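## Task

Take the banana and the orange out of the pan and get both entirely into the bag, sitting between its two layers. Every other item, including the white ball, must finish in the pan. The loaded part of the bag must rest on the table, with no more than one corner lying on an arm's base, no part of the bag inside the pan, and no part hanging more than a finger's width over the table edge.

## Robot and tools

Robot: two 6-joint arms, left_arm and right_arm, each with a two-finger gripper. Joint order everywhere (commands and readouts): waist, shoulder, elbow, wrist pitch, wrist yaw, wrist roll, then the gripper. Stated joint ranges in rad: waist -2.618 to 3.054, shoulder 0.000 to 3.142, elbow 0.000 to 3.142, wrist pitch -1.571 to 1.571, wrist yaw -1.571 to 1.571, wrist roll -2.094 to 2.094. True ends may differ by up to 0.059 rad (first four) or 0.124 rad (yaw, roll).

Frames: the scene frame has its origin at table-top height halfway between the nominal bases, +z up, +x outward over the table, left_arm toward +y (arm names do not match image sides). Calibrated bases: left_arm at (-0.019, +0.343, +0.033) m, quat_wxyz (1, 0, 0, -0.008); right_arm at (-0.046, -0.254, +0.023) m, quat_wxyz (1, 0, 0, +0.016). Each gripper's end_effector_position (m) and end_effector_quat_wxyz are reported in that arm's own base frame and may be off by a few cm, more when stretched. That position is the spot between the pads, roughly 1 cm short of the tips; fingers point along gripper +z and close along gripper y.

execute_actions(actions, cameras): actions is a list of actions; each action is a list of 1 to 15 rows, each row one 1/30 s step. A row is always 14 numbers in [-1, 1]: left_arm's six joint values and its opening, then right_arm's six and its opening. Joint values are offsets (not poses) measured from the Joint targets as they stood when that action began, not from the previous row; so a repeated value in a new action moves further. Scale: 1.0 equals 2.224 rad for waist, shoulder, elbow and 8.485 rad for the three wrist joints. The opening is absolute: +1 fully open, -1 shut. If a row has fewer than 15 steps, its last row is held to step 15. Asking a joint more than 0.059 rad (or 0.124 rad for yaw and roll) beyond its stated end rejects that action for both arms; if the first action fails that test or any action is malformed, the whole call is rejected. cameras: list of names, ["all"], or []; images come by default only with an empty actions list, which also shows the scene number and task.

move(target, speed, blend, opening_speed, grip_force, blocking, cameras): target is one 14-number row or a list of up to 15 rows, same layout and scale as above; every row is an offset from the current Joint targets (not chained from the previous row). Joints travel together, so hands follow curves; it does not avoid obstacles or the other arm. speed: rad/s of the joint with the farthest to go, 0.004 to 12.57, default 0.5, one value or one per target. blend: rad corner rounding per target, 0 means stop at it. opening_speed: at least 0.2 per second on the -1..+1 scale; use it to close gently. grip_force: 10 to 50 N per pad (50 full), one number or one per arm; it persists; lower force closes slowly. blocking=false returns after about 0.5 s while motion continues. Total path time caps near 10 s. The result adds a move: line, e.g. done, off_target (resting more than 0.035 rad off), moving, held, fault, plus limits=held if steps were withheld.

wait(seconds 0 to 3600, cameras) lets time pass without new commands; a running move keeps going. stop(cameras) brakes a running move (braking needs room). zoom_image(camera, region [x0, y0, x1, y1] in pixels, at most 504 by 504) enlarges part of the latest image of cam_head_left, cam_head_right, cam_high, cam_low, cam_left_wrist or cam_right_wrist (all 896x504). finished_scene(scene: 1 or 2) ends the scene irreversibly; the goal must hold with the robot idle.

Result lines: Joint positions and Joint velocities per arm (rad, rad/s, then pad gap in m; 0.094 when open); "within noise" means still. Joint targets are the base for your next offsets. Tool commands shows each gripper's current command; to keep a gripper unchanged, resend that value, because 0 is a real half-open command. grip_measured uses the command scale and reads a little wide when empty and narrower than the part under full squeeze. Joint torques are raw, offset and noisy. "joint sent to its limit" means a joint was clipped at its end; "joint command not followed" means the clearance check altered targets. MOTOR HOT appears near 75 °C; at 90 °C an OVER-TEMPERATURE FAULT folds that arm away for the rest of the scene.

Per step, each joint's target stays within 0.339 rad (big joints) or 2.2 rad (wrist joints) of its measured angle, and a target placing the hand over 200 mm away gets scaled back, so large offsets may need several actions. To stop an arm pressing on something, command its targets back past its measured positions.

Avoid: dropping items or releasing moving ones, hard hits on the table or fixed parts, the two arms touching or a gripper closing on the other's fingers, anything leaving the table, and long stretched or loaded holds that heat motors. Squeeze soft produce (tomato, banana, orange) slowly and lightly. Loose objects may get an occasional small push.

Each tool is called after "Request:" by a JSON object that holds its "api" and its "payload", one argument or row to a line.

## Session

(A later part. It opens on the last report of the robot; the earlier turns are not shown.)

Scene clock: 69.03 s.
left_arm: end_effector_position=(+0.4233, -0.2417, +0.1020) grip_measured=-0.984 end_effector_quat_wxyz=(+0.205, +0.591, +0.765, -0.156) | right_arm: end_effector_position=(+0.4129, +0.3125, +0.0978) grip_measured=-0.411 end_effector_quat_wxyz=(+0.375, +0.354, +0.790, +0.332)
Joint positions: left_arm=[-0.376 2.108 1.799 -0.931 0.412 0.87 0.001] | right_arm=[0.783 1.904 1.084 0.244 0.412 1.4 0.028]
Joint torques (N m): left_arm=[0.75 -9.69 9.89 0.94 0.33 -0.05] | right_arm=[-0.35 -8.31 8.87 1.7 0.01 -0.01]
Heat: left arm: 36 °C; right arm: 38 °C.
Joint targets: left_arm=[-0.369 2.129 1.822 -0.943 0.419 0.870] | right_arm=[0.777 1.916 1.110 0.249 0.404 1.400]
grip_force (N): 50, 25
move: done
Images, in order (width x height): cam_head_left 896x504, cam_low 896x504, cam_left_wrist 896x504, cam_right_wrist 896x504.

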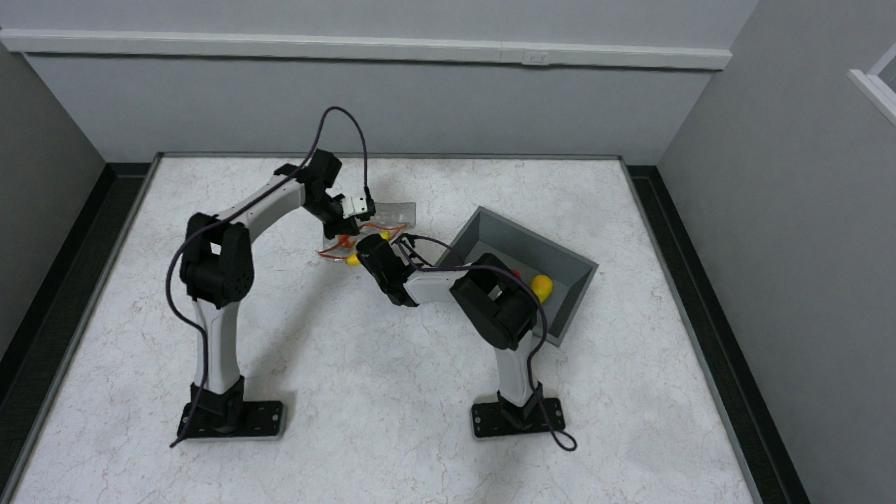

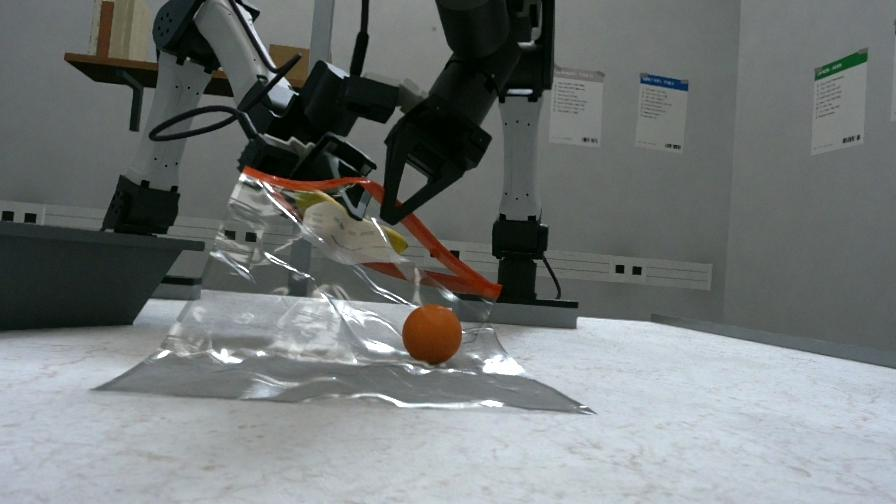

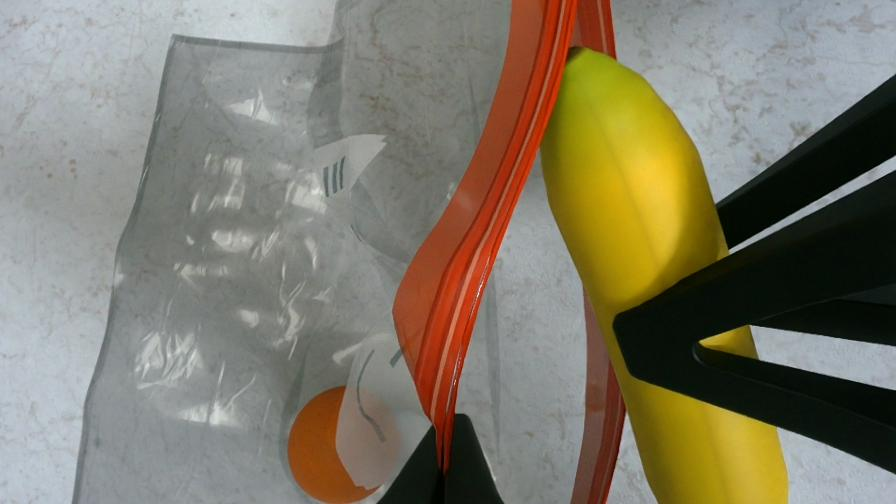

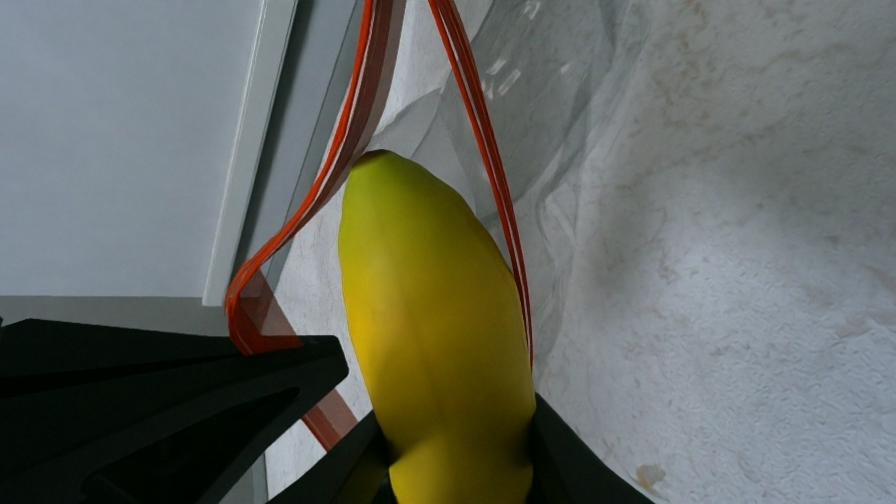

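Request:
{"api": "move", "payload": {
  "target": [
    [0,0,0,0,0,0,-1,0.0009,0.0013,0.0265,-0.0077,0.0024,0.0203,-0.46],
    [0,0,0,0,0,0,-1,-0.0121,0.0495,0.0643,-0.0021,-0.0027,0.0144,-0.46]
  ],
  "speed": [0.4,0.25],
  "blend": [0.01,0],
  "cameras": ["cam_low","cam_left_wrist","cam_right_wrist","cam_head_left"]
}}

Request:
{"api": "zoom_image", "payload": {
  "camera": "cam_low",
  "region": [190, 150, 540, 390]
}}

Request:
{"api": "zoom_image", "payload": {
  "camera": "cam_left_wrist",
  "region": [400, 0, 704, 504]
}}

Scene clock: 73.00 s.
left_arm: end_effector_position=(+0.4232, -0.2417, +0.1020) grip_measured=-0.984 end_effector_quat_wxyz=(+0.205, +0.591, +0.765, -0.156) | right_arm: end_effector_position=(+0.4417, +0.3256, +0.0910) grip_measured=-0.411 end_effector_quat_wxyz=(+0.348, +0.411, +0.765, +0.353)
Joint positions: left_arm=[-0.376 2.108 1.799 -0.931 0.412 0.87 0.001] | right_arm=[0.756 2.015 1.224 0.21 0.389 1.531 0.028]
Joint torques (N m): left_arm=[0.7 -9.72 9.89 0.95 0.33 -0.05] | right_arm=[-0.43 -9.31 9.32 1.9 0.05 -0.08]
Heat: left arm: 36 °C; right arm: 37 °C.
Joint targets: left_arm=[-0.369 2.129 1.822 -0.944 0.419 0.870] | right_arm=[0.751 2.026 1.252 0.231 0.381 1.522]
grip_force (N): 50, 25
move: done
Images, in order (width x height): cam_head_left 896x504, cam_low 896x504, cam_left_wrist 896x504, cam_right_wrist 896x504.

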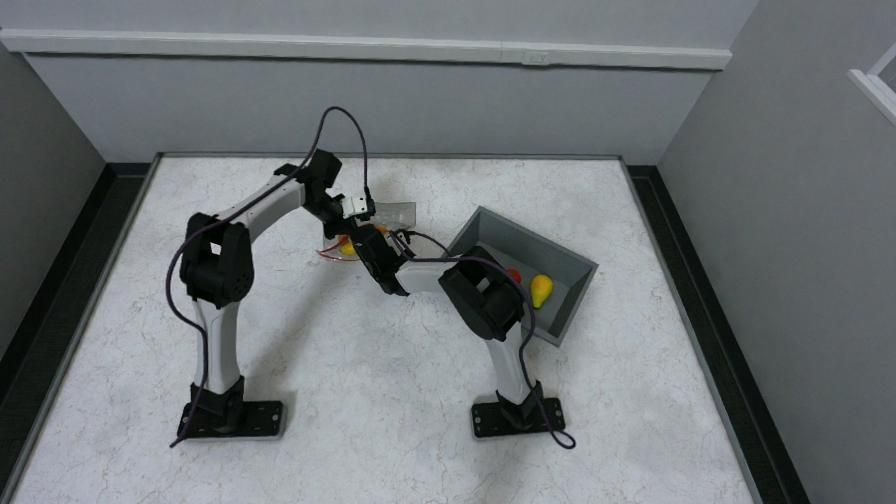

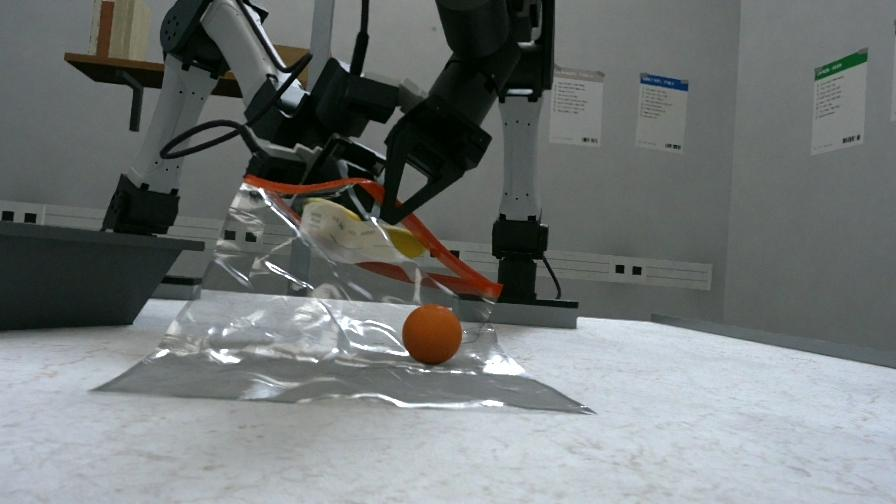

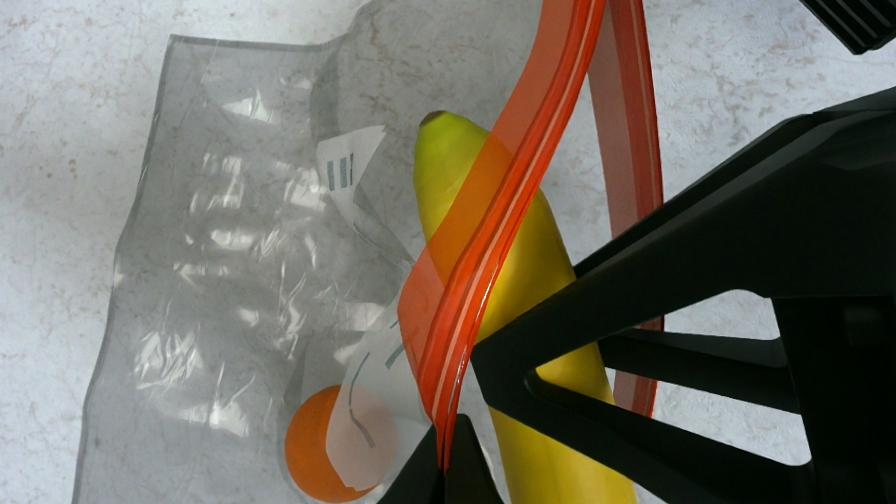

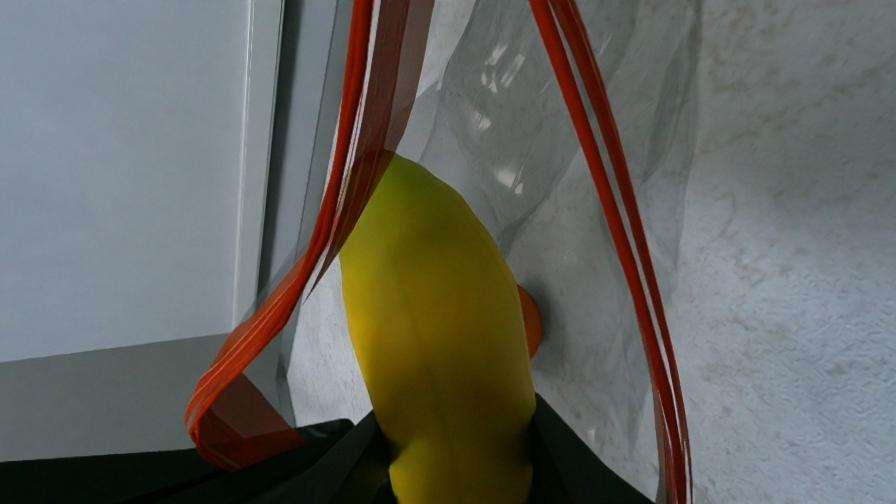

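Scaled by 1.440 from the camera's image (finer frame: 1280x720).

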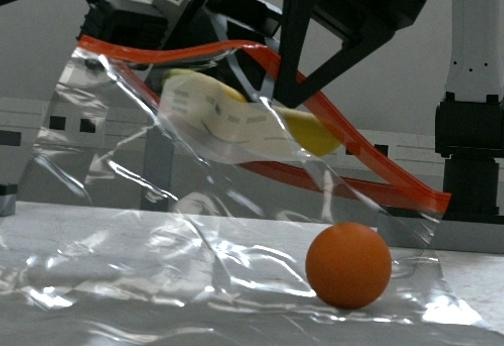

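Scaled by 1.000.

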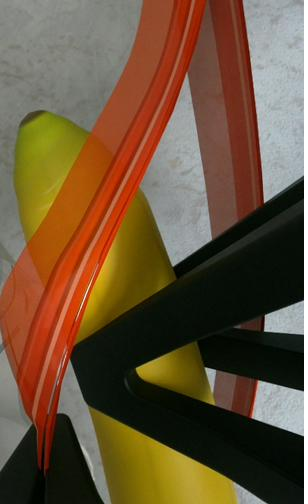

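Request:
{"api": "move", "payload": {
  "target": [
    [0,0,0,0,0,0,-1,-0.004,0.0067,-0.0387,0.0083,-0.0007,-0.002,-0.46],
    [0,0,0,0,0,0,-1,-0.0247,0.0594,0.0216,0.0115,-0.0053,-0.0064,-0.46],
    [0,0,0,0,0,0,-1,-0.0288,0.0859,0.0081,0.0199,-0.0064,-0.007,-0.46]
  ],
  "speed": [0.25,0.25,0.25],
  "blend": [0.01,0.02,0],
  "cameras": ["all"]
}}

Request:
{"api": "zoom_image", "payload": {
  "camera": "cam_low",
  "region": [190, 150, 540, 390]
}}

Request:
{"api": "zoom_image", "payload": {
  "camera": "cam_high",
  "region": [400, 110, 600, 250]
}}

Scene clock: 76.07 s.
left_arm: end_effector_position=(+0.4232, -0.2417, +0.1020) grip_measured=-0.984 end_effector_quat_wxyz=(+0.205, +0.591, +0.765, -0.156) | right_arm: end_effector_position=(+0.4768, +0.3214, +0.0371) grip_measured=-0.411 end_effector_quat_wxyz=(+0.353, +0.402, +0.767, +0.353)
Joint positions: left_arm=[-0.376 2.108 1.799 -0.931 0.412 0.87 0.001] | right_arm=[0.693 2.207 1.269 0.379 0.335 1.472 0.028]
Joint torques (N m): left_arm=[0.75 -9.7 9.87 0.94 0.33 -0.04] | right_arm=[-0.66 -10.45 6.27 1.9 0.01 -0.09]
Heat: left arm: 36 °C; right arm: 38 °C.
Joint targets: left_arm=[-0.369 2.129 1.822 -0.944 0.419 0.870] | right_arm=[0.687 2.217 1.270 0.400 0.327 1.462]
grip_force (N): 50, 25
move: done

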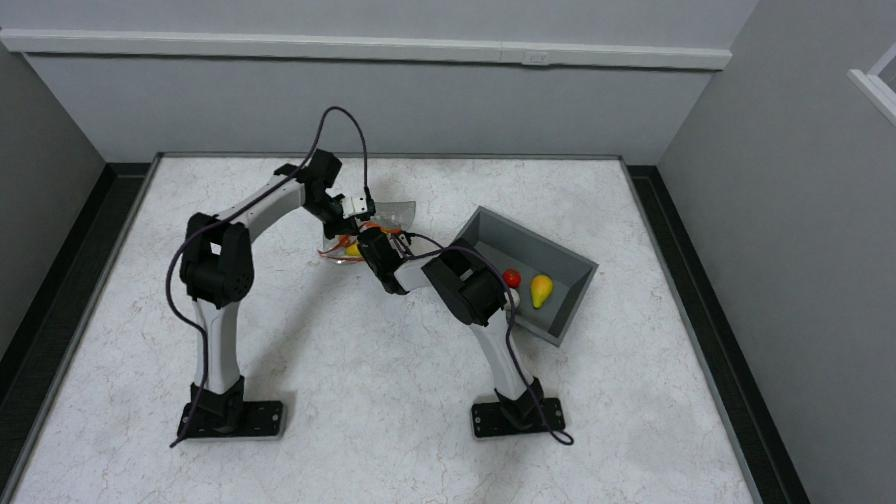

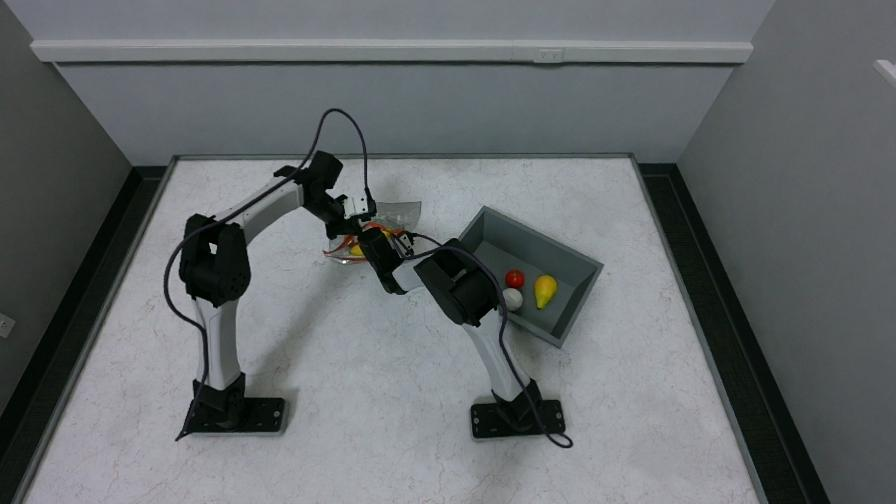

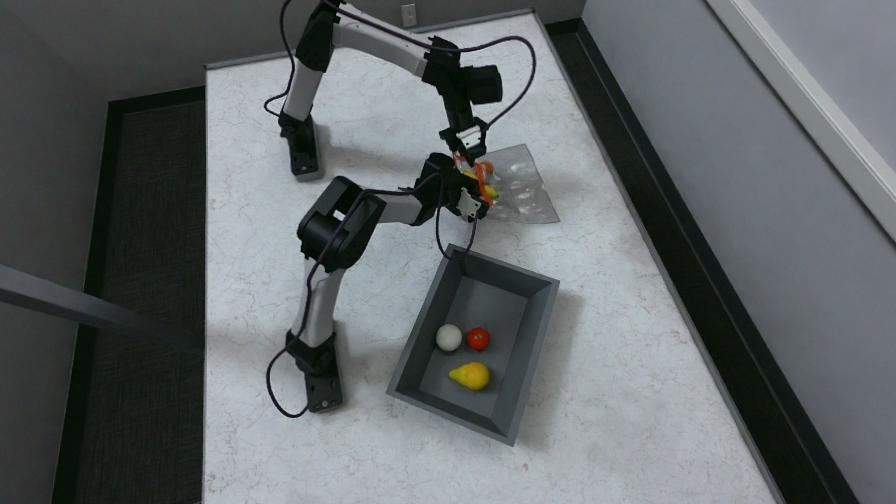

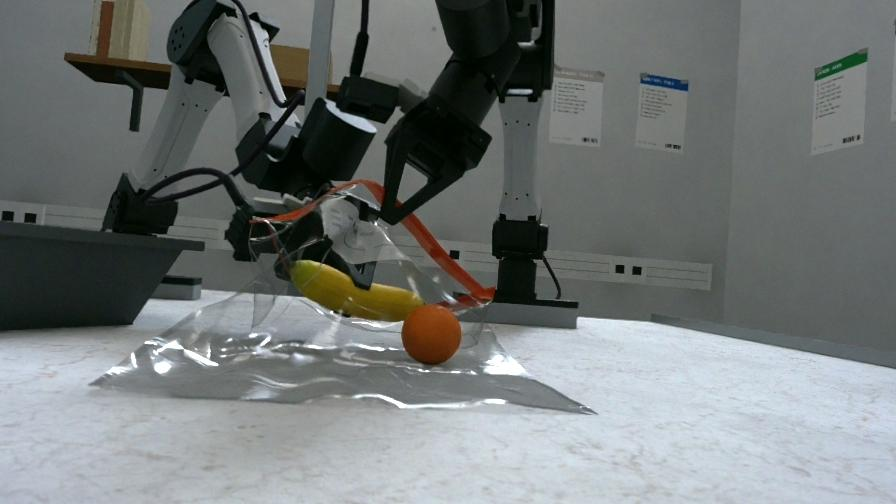

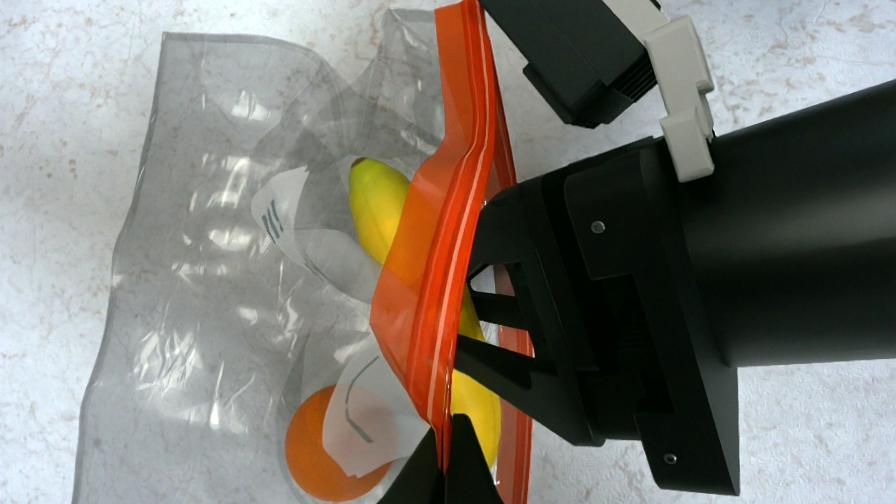

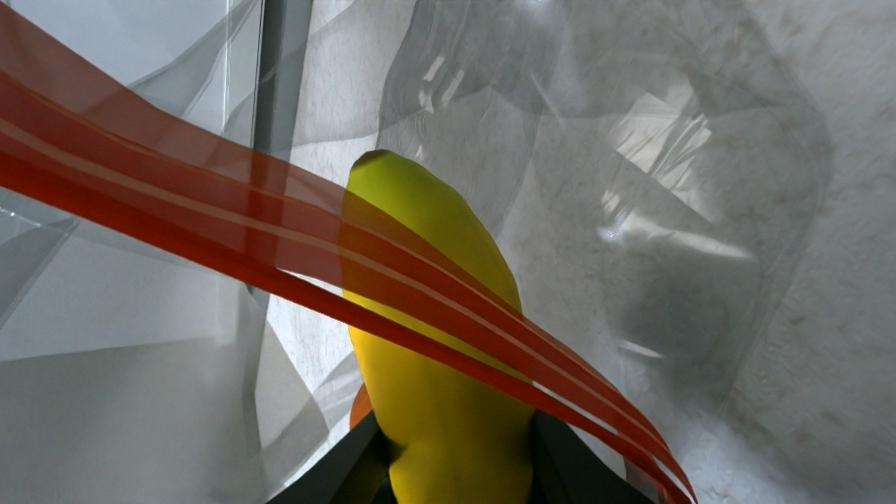

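Scaled by 1.440 from the camera's image (finer frame: 1280x720).

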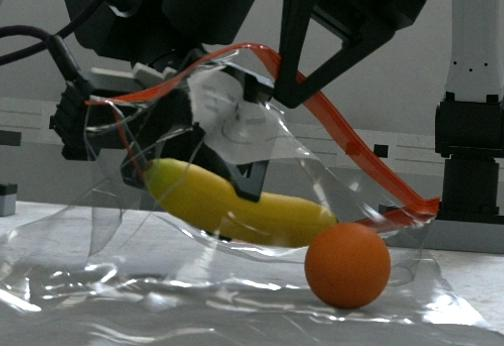

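Scaled by 2.520 from the camera's image (finer frame: 1280x720).

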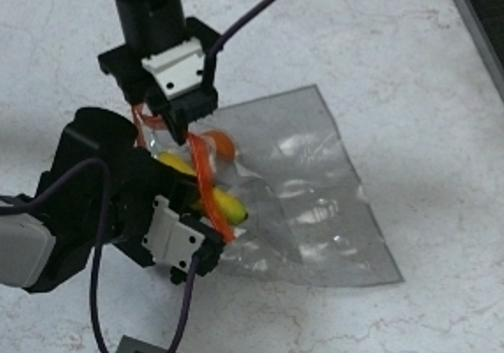

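Request:
{"api": "move", "payload": {
  "target": [
    [0,0,0,0,0,0,-1,-0.0252,0.0306,0.0324,0.0034,-0.0052,-0.005,-0.46],
    [0,0,0,0,0,0,-1,-0.0252,0.0306,0.0324,0.0034,-0.0052,-0.005,-0.05]
  ],
  "speed": 0.2,
  "opening_speed": 0.5,
  "cameras": ["cam_low","cam_left_wrist","cam_right_wrist","cam_high"]
}}

Request:
{"api": "zoom_image", "payload": {
  "camera": "cam_low",
  "region": [190, 150, 540, 390]
}}

Request:
{"api": "zoom_image", "payload": {
  "camera": "cam_high",
  "region": [400, 110, 600, 250]
}}

Scene clock: 79.17 s.
left_arm: end_effector_position=(+0.4232, -0.2417, +0.1020) grip_measured=-0.984 end_effector_quat_wxyz=(+0.205, +0.591, +0.765, -0.156) | right_arm: end_effector_position=(+0.5024, +0.3073, +0.0257) grip_measured=-0.052 end_effector_quat_wxyz=(+0.358, +0.399, +0.767, +0.353)
Joint positions: left_arm=[-0.376 2.108 1.799 -0.931 0.412 0.87 0.001] | right_arm=[0.633 2.271 1.317 0.411 0.289 1.429 0.045]
Joint torques (N m): left_arm=[0.69 -9.68 9.91 0.94 0.34 -0.05] | right_arm=[-0.27 -10.48 8.55 1.88 0.02 -0.1]
Heat: left arm: 36 °C; right arm: 38 °C.
Joint targets: left_arm=[-0.369 2.129 1.822 -0.944 0.419 0.870] | right_arm=[0.630 2.285 1.343 0.429 0.283 1.420]
grip_force (N): 50, 25
move: done
Images, in order (width x height): cam_high 896x504, cam_low 896x504, cam_left_wrist 896x504, cam_right_wrist 896x504.

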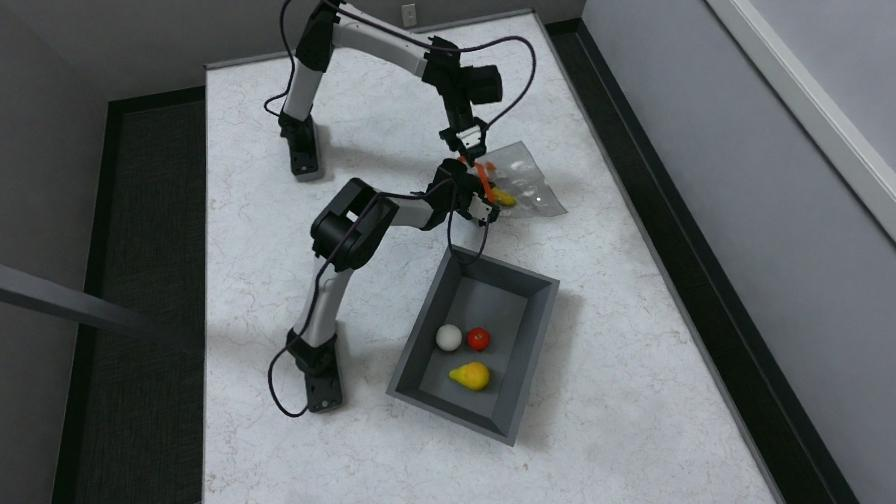

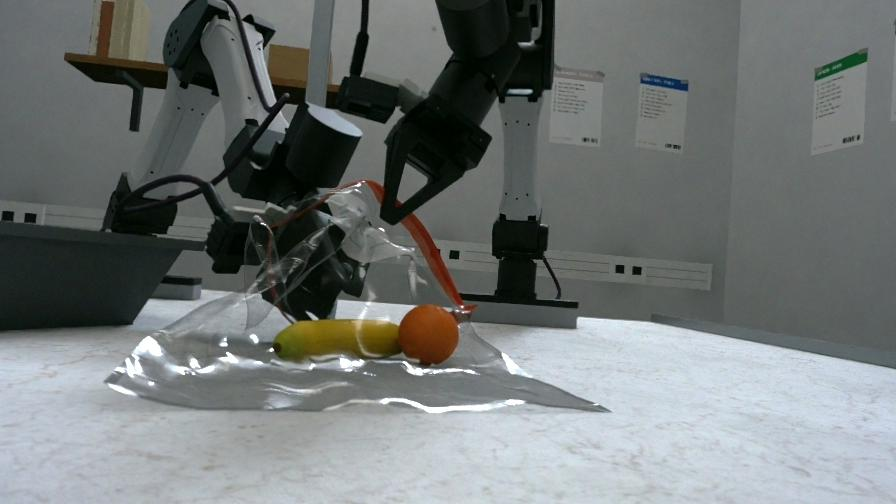

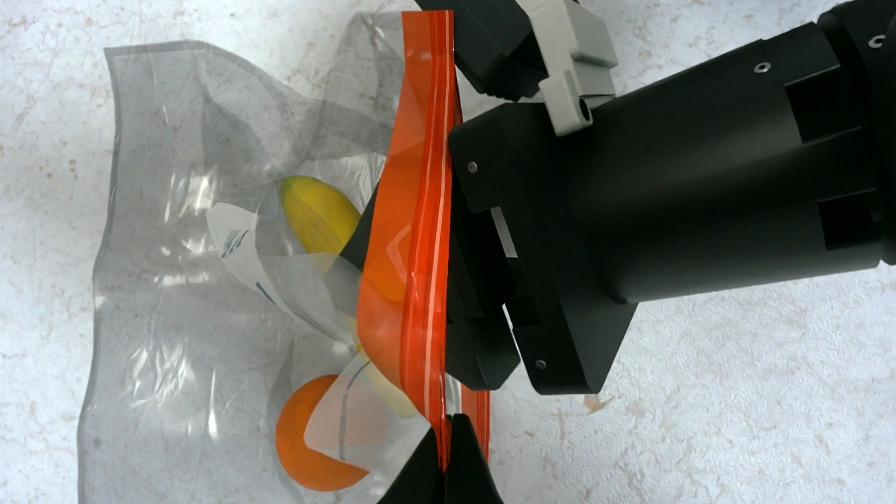

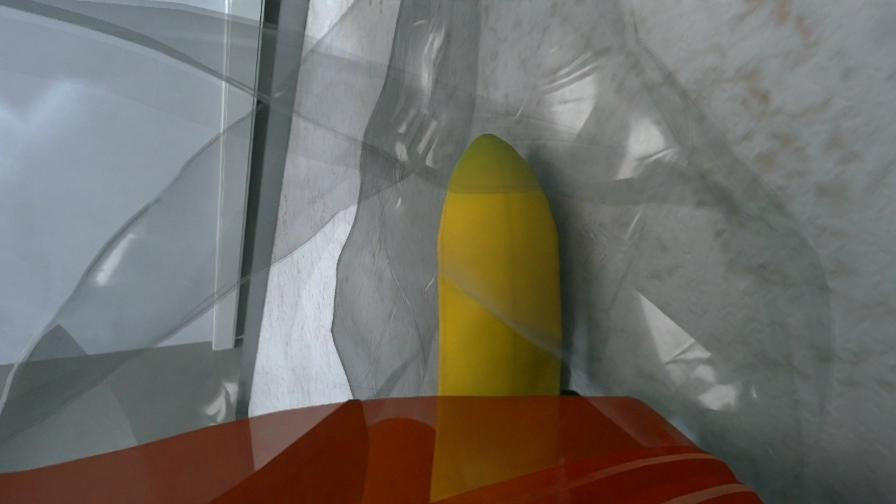

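Scaled by 1.440 from the camera's image (finer frame: 1280x720).

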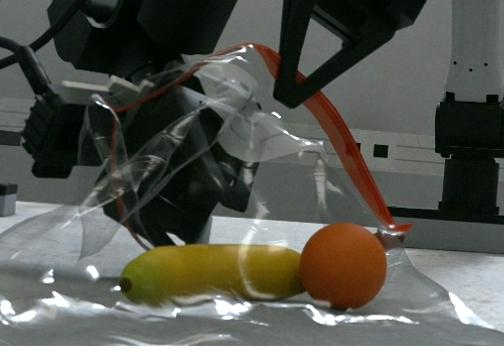

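Scaled by 2.520 from the camera's image (finer frame: 1280x720).

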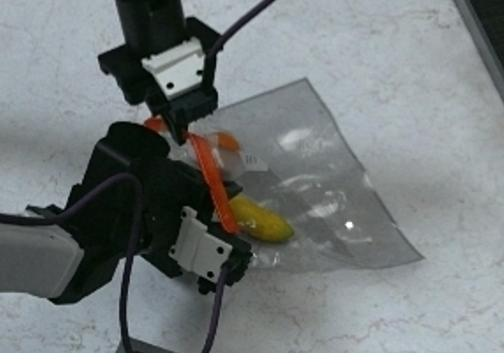

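Request:
{"api": "move", "payload": {
  "target": [
    [0,0,0,0,0,0,-1,0.0229,-0.1219,-0.1138,-0.0039,0.0064,0.0059,-0.05],
    [0,0,0,0,0,0,-1,0.058,-0.2572,-0.2149,-0.0147,0.0141,0.013,-0.05],
    [-0.0198,-0.0576,-0.187,0.0385,-0.0014,0,-1,-0.1933,-0.5328,-0.2442,-0.027,-0.0098,-0.0495,-0.05]
  ],
  "speed": [0.3,0.4,0.7],
  "blend": [0.03,0.02,0],
  "cameras": ["all"]
}}

Request:
{"api": "zoom_image", "payload": {
  "camera": "cam_low",
  "region": [190, 150, 540, 390]
}}

Request:
{"api": "zoom_image", "payload": {
  "camera": "cam_high",
  "region": [400, 110, 600, 250]
}}

Request:
{"api": "zoom_image", "payload": {
  "camera": "cam_head_left",
  "region": [300, 190, 440, 290]
}}

Scene clock: 83.87 s.
left_arm: end_effector_position=(+0.3824, -0.2415, +0.0339) grip_measured=-0.984 end_effector_quat_wxyz=(+0.199, +0.603, +0.756, -0.160) | right_arm: end_effector_position=(+0.3954, +0.0455, +0.3070) grip_measured=-0.051 end_effector_quat_wxyz=(+0.590, +0.354, +0.654, +0.315)
Joint positions: left_arm=[-0.409 2.037 1.415 -0.626 0.412 0.87 0.001] | right_arm=[0.206 1.107 0.802 0.196 0.21 1.01 0.045]
Joint torques (N m): left_arm=[-0.13 -13.16 6.23 1.17 0.23 -0.05] | right_arm=[-0.49 -4.14 7.34 2 -0.05 -0.1]
Heat: left arm: 37 °C; right arm: 39 °C.
Joint targets: left_arm=[-0.413 2.001 1.406 -0.617 0.407 0.870] | right_arm=[0.200 1.100 0.799 0.200 0.200 1.000]
grip_force (N): 50, 25
move: off_target (left_arm); left_arm: the shoulder is farthest, 0.036 rad from its target

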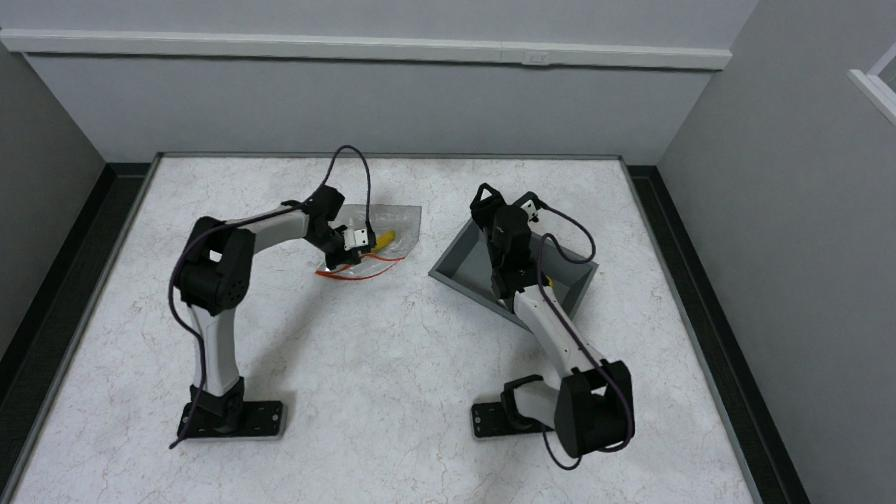

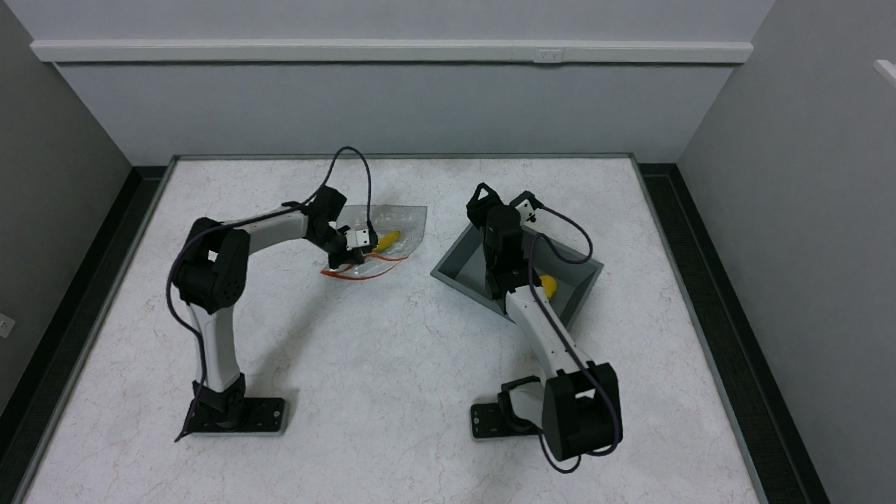

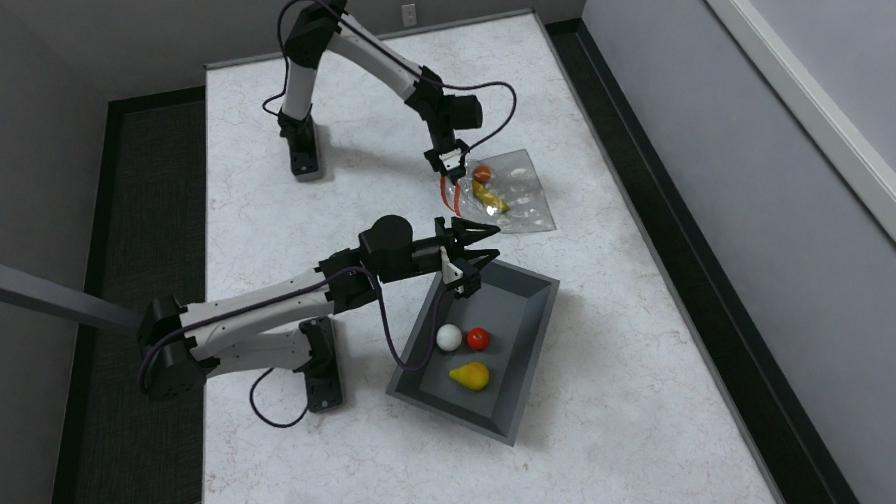

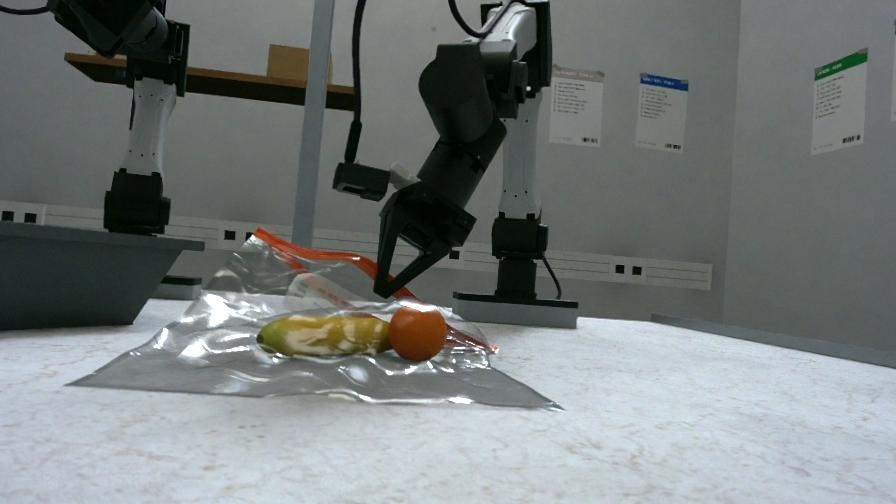

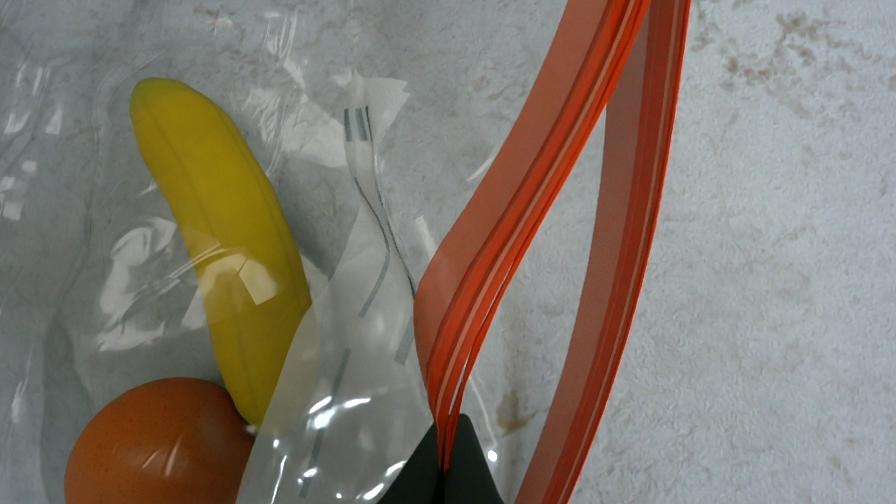

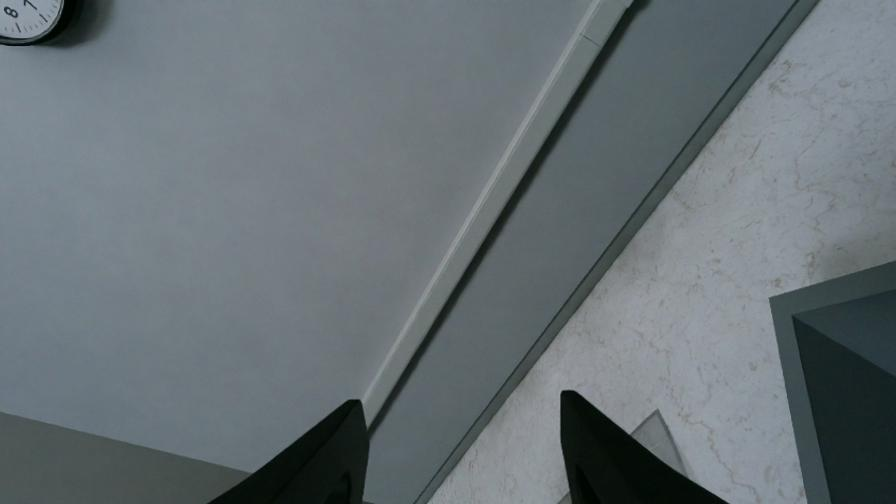

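Scaled by 1.440 from the camera's image (finer frame: 1280x720).

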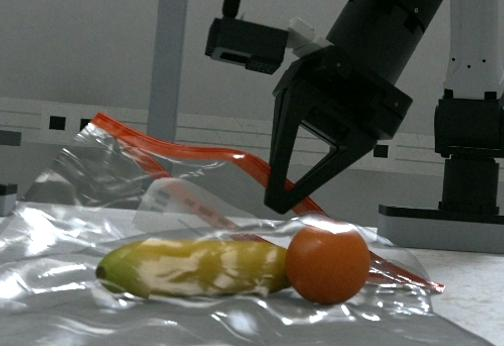

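Scaled by 2.520 from the camera's image (finer frame: 1280x720).

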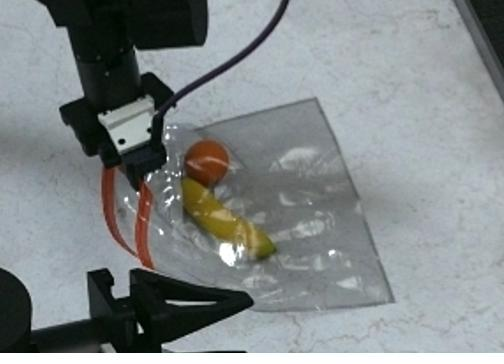

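Scaled by 3.600 from the camera's image (finer frame: 1280x720).

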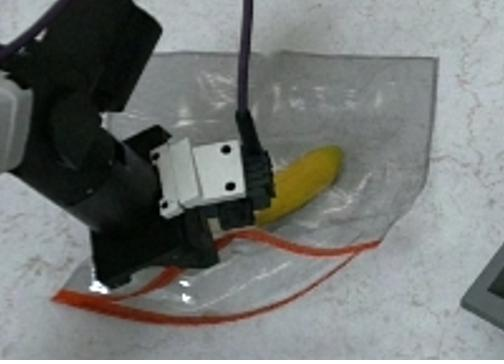

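Request:
{"api": "move", "payload": {
  "target": [
    [-0.0108,-0.0252,-0.0706,0.0149,-0.002,0,-1,0,0,0,0,0,0,-0.05],
    [-0.0108,-0.0252,-0.0706,0.0149,-0.002,0,-0.45,0,0,0,0,0,0,-0.05],
    [0.0225,-0.0823,-0.0373,-0.0108,0.0031,0,-0.45,0,0,0,0,0,0,-0.05],
    [0.0665,-0.1353,0.027,-0.0466,0.0062,0,-0.45,0,0,0,0,0,0,-0.05]
  ],
  "speed": [0.2,0.3,0.2,0.4],
  "blend": [0,0,0.02,0],
  "opening_speed": 0.6,
  "cameras": ["all"]
}}

Request:
{"api": "zoom_image", "payload": {
  "camera": "cam_high",
  "region": [400, 110, 600, 250]
}}

Request:
{"api": "zoom_image", "payload": {
  "camera": "cam_head_left",
  "region": [300, 190, 440, 290]
}}

Request:
{"api": "zoom_image", "payload": {
  "camera": "cam_low",
  "region": [190, 190, 540, 420]
}}

Scene clock: 90.00 s.
left_arm: end_effector_position=(+0.3459, -0.1732, +0.1457) grip_measured=-0.452 end_effector_quat_wxyz=(+0.204, +0.548, +0.794, -0.165) | right_arm: end_effector_position=(+0.3954, +0.0456, +0.3069) grip_measured=-0.051 end_effector_quat_wxyz=(+0.590, +0.354, +0.654, +0.315)
Joint positions: left_arm=[-0.27 1.72 1.448 -0.999 0.444 0.87 0.026] | right_arm=[0.206 1.107 0.802 0.196 0.209 1.009 0.045]
Joint torques (N m): left_arm=[0.53 -9.57 9.39 0.89 0.44 -0.04] | right_arm=[-0.5 -4.15 7.34 1.96 -0.1 -0.11]
Heat: left arm: 38 °C; right arm: 38 °C.
Joint targets: left_arm=[-0.265 1.700 1.466 -1.012 0.460 0.870] | right_arm=[0.200 1.100 0.799 0.200 0.200 1.000]
grip_force (N): 50, 25
move: done

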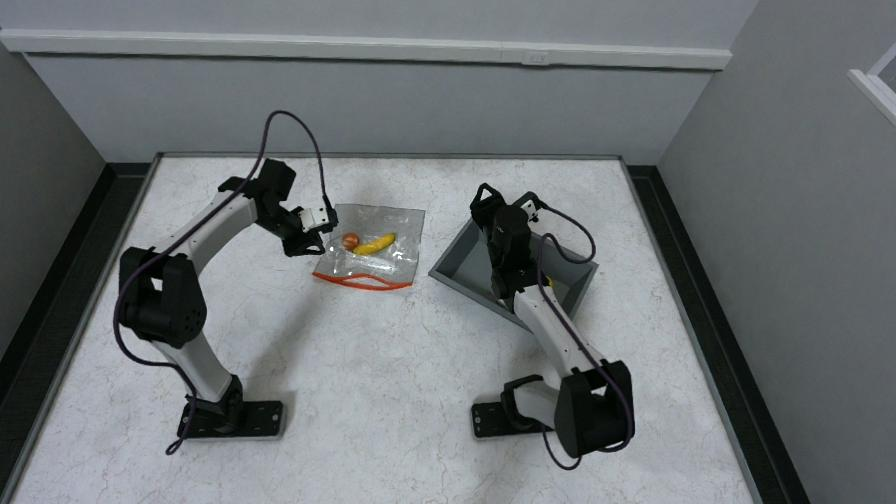

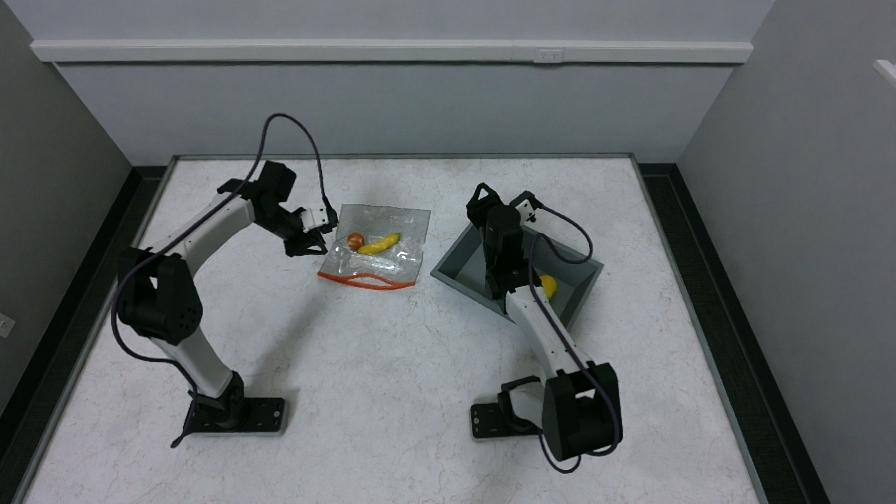

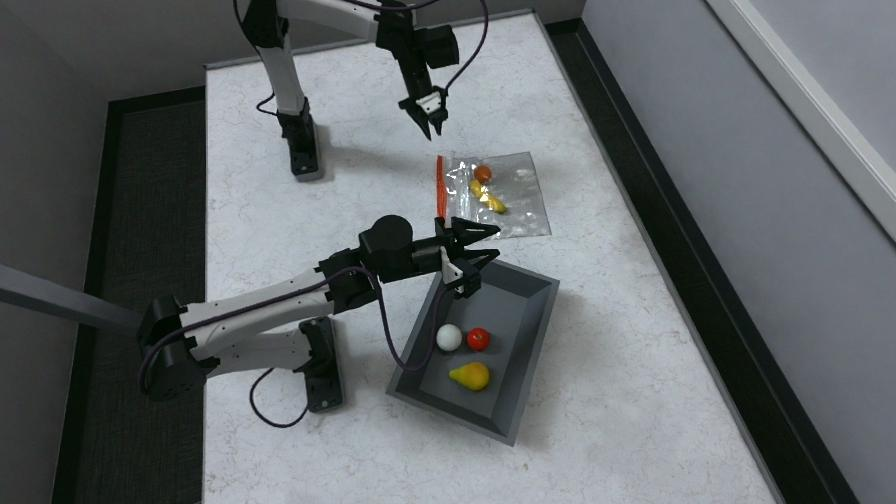

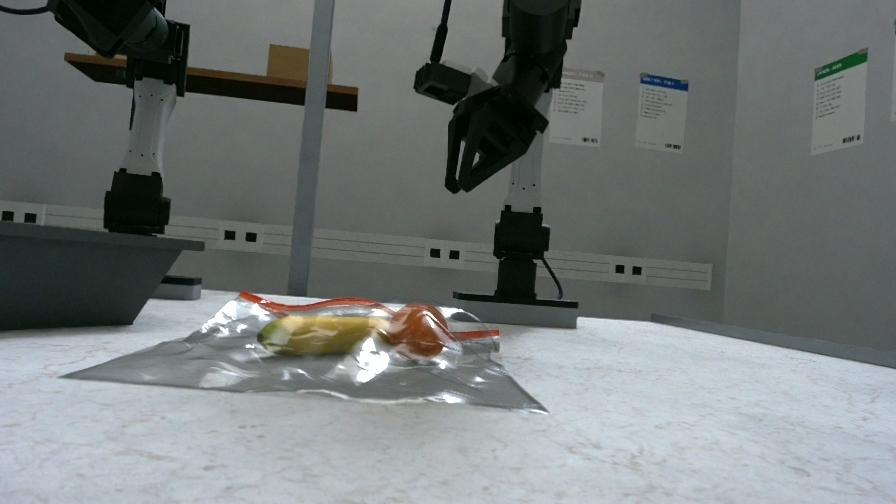

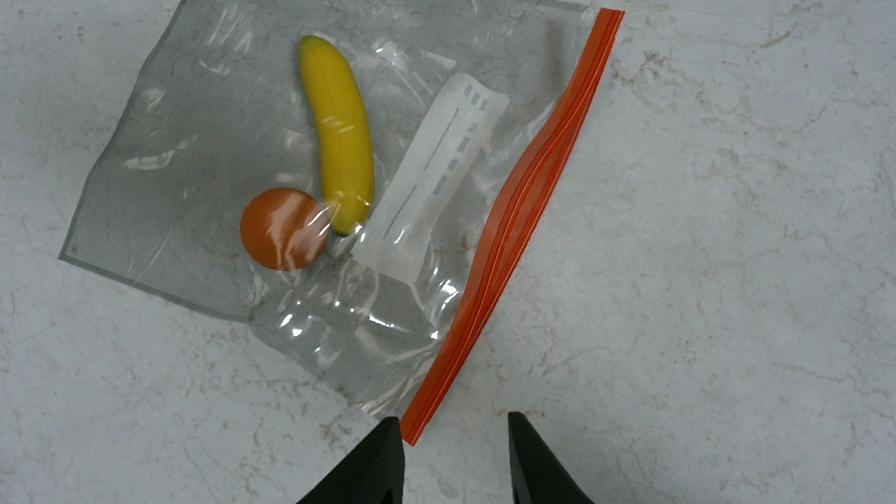

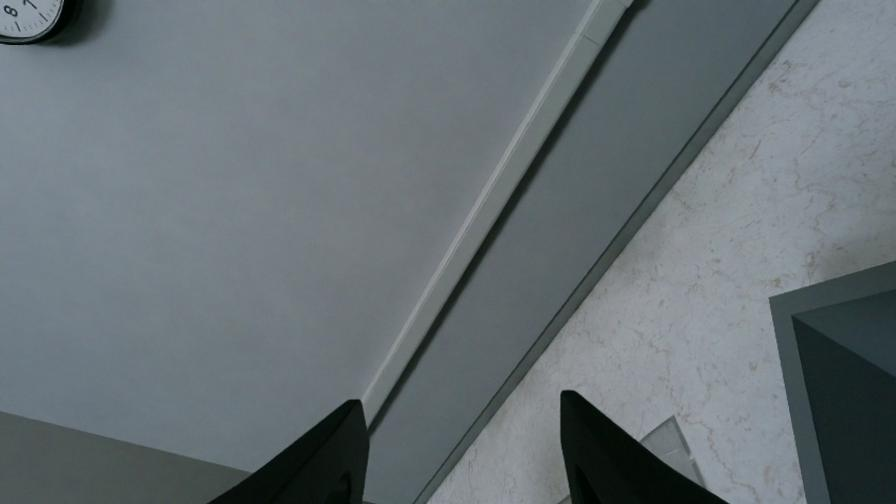

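Scaled by 2.520 from the camera's image (finer frame: 1280x720).

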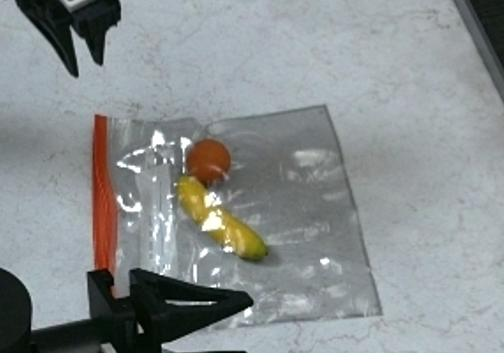

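Scaled by 3.600 from the camera's image (finer frame: 1280x720).

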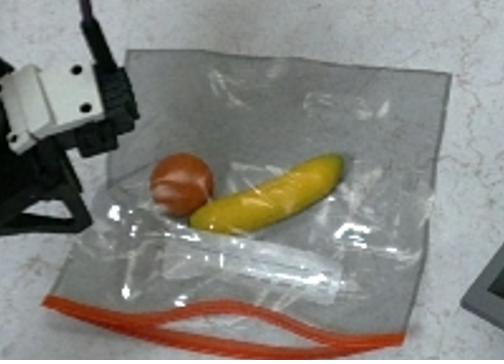

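Scaled by 1.440 from the camera's image (finer frame: 1280x720).

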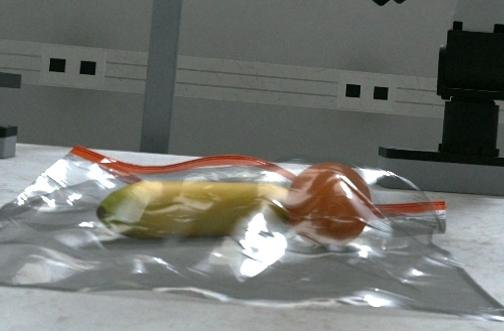

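The orange and the banana are both inside the bag. The bag lies flat on the table, clear of the pan and the table edge, and the tomato, pear and white ball are still in the pan.

Request:
{"api": "finished_scene", "payload": {
  "scene": 2
}}

The scene is finished: the task was done.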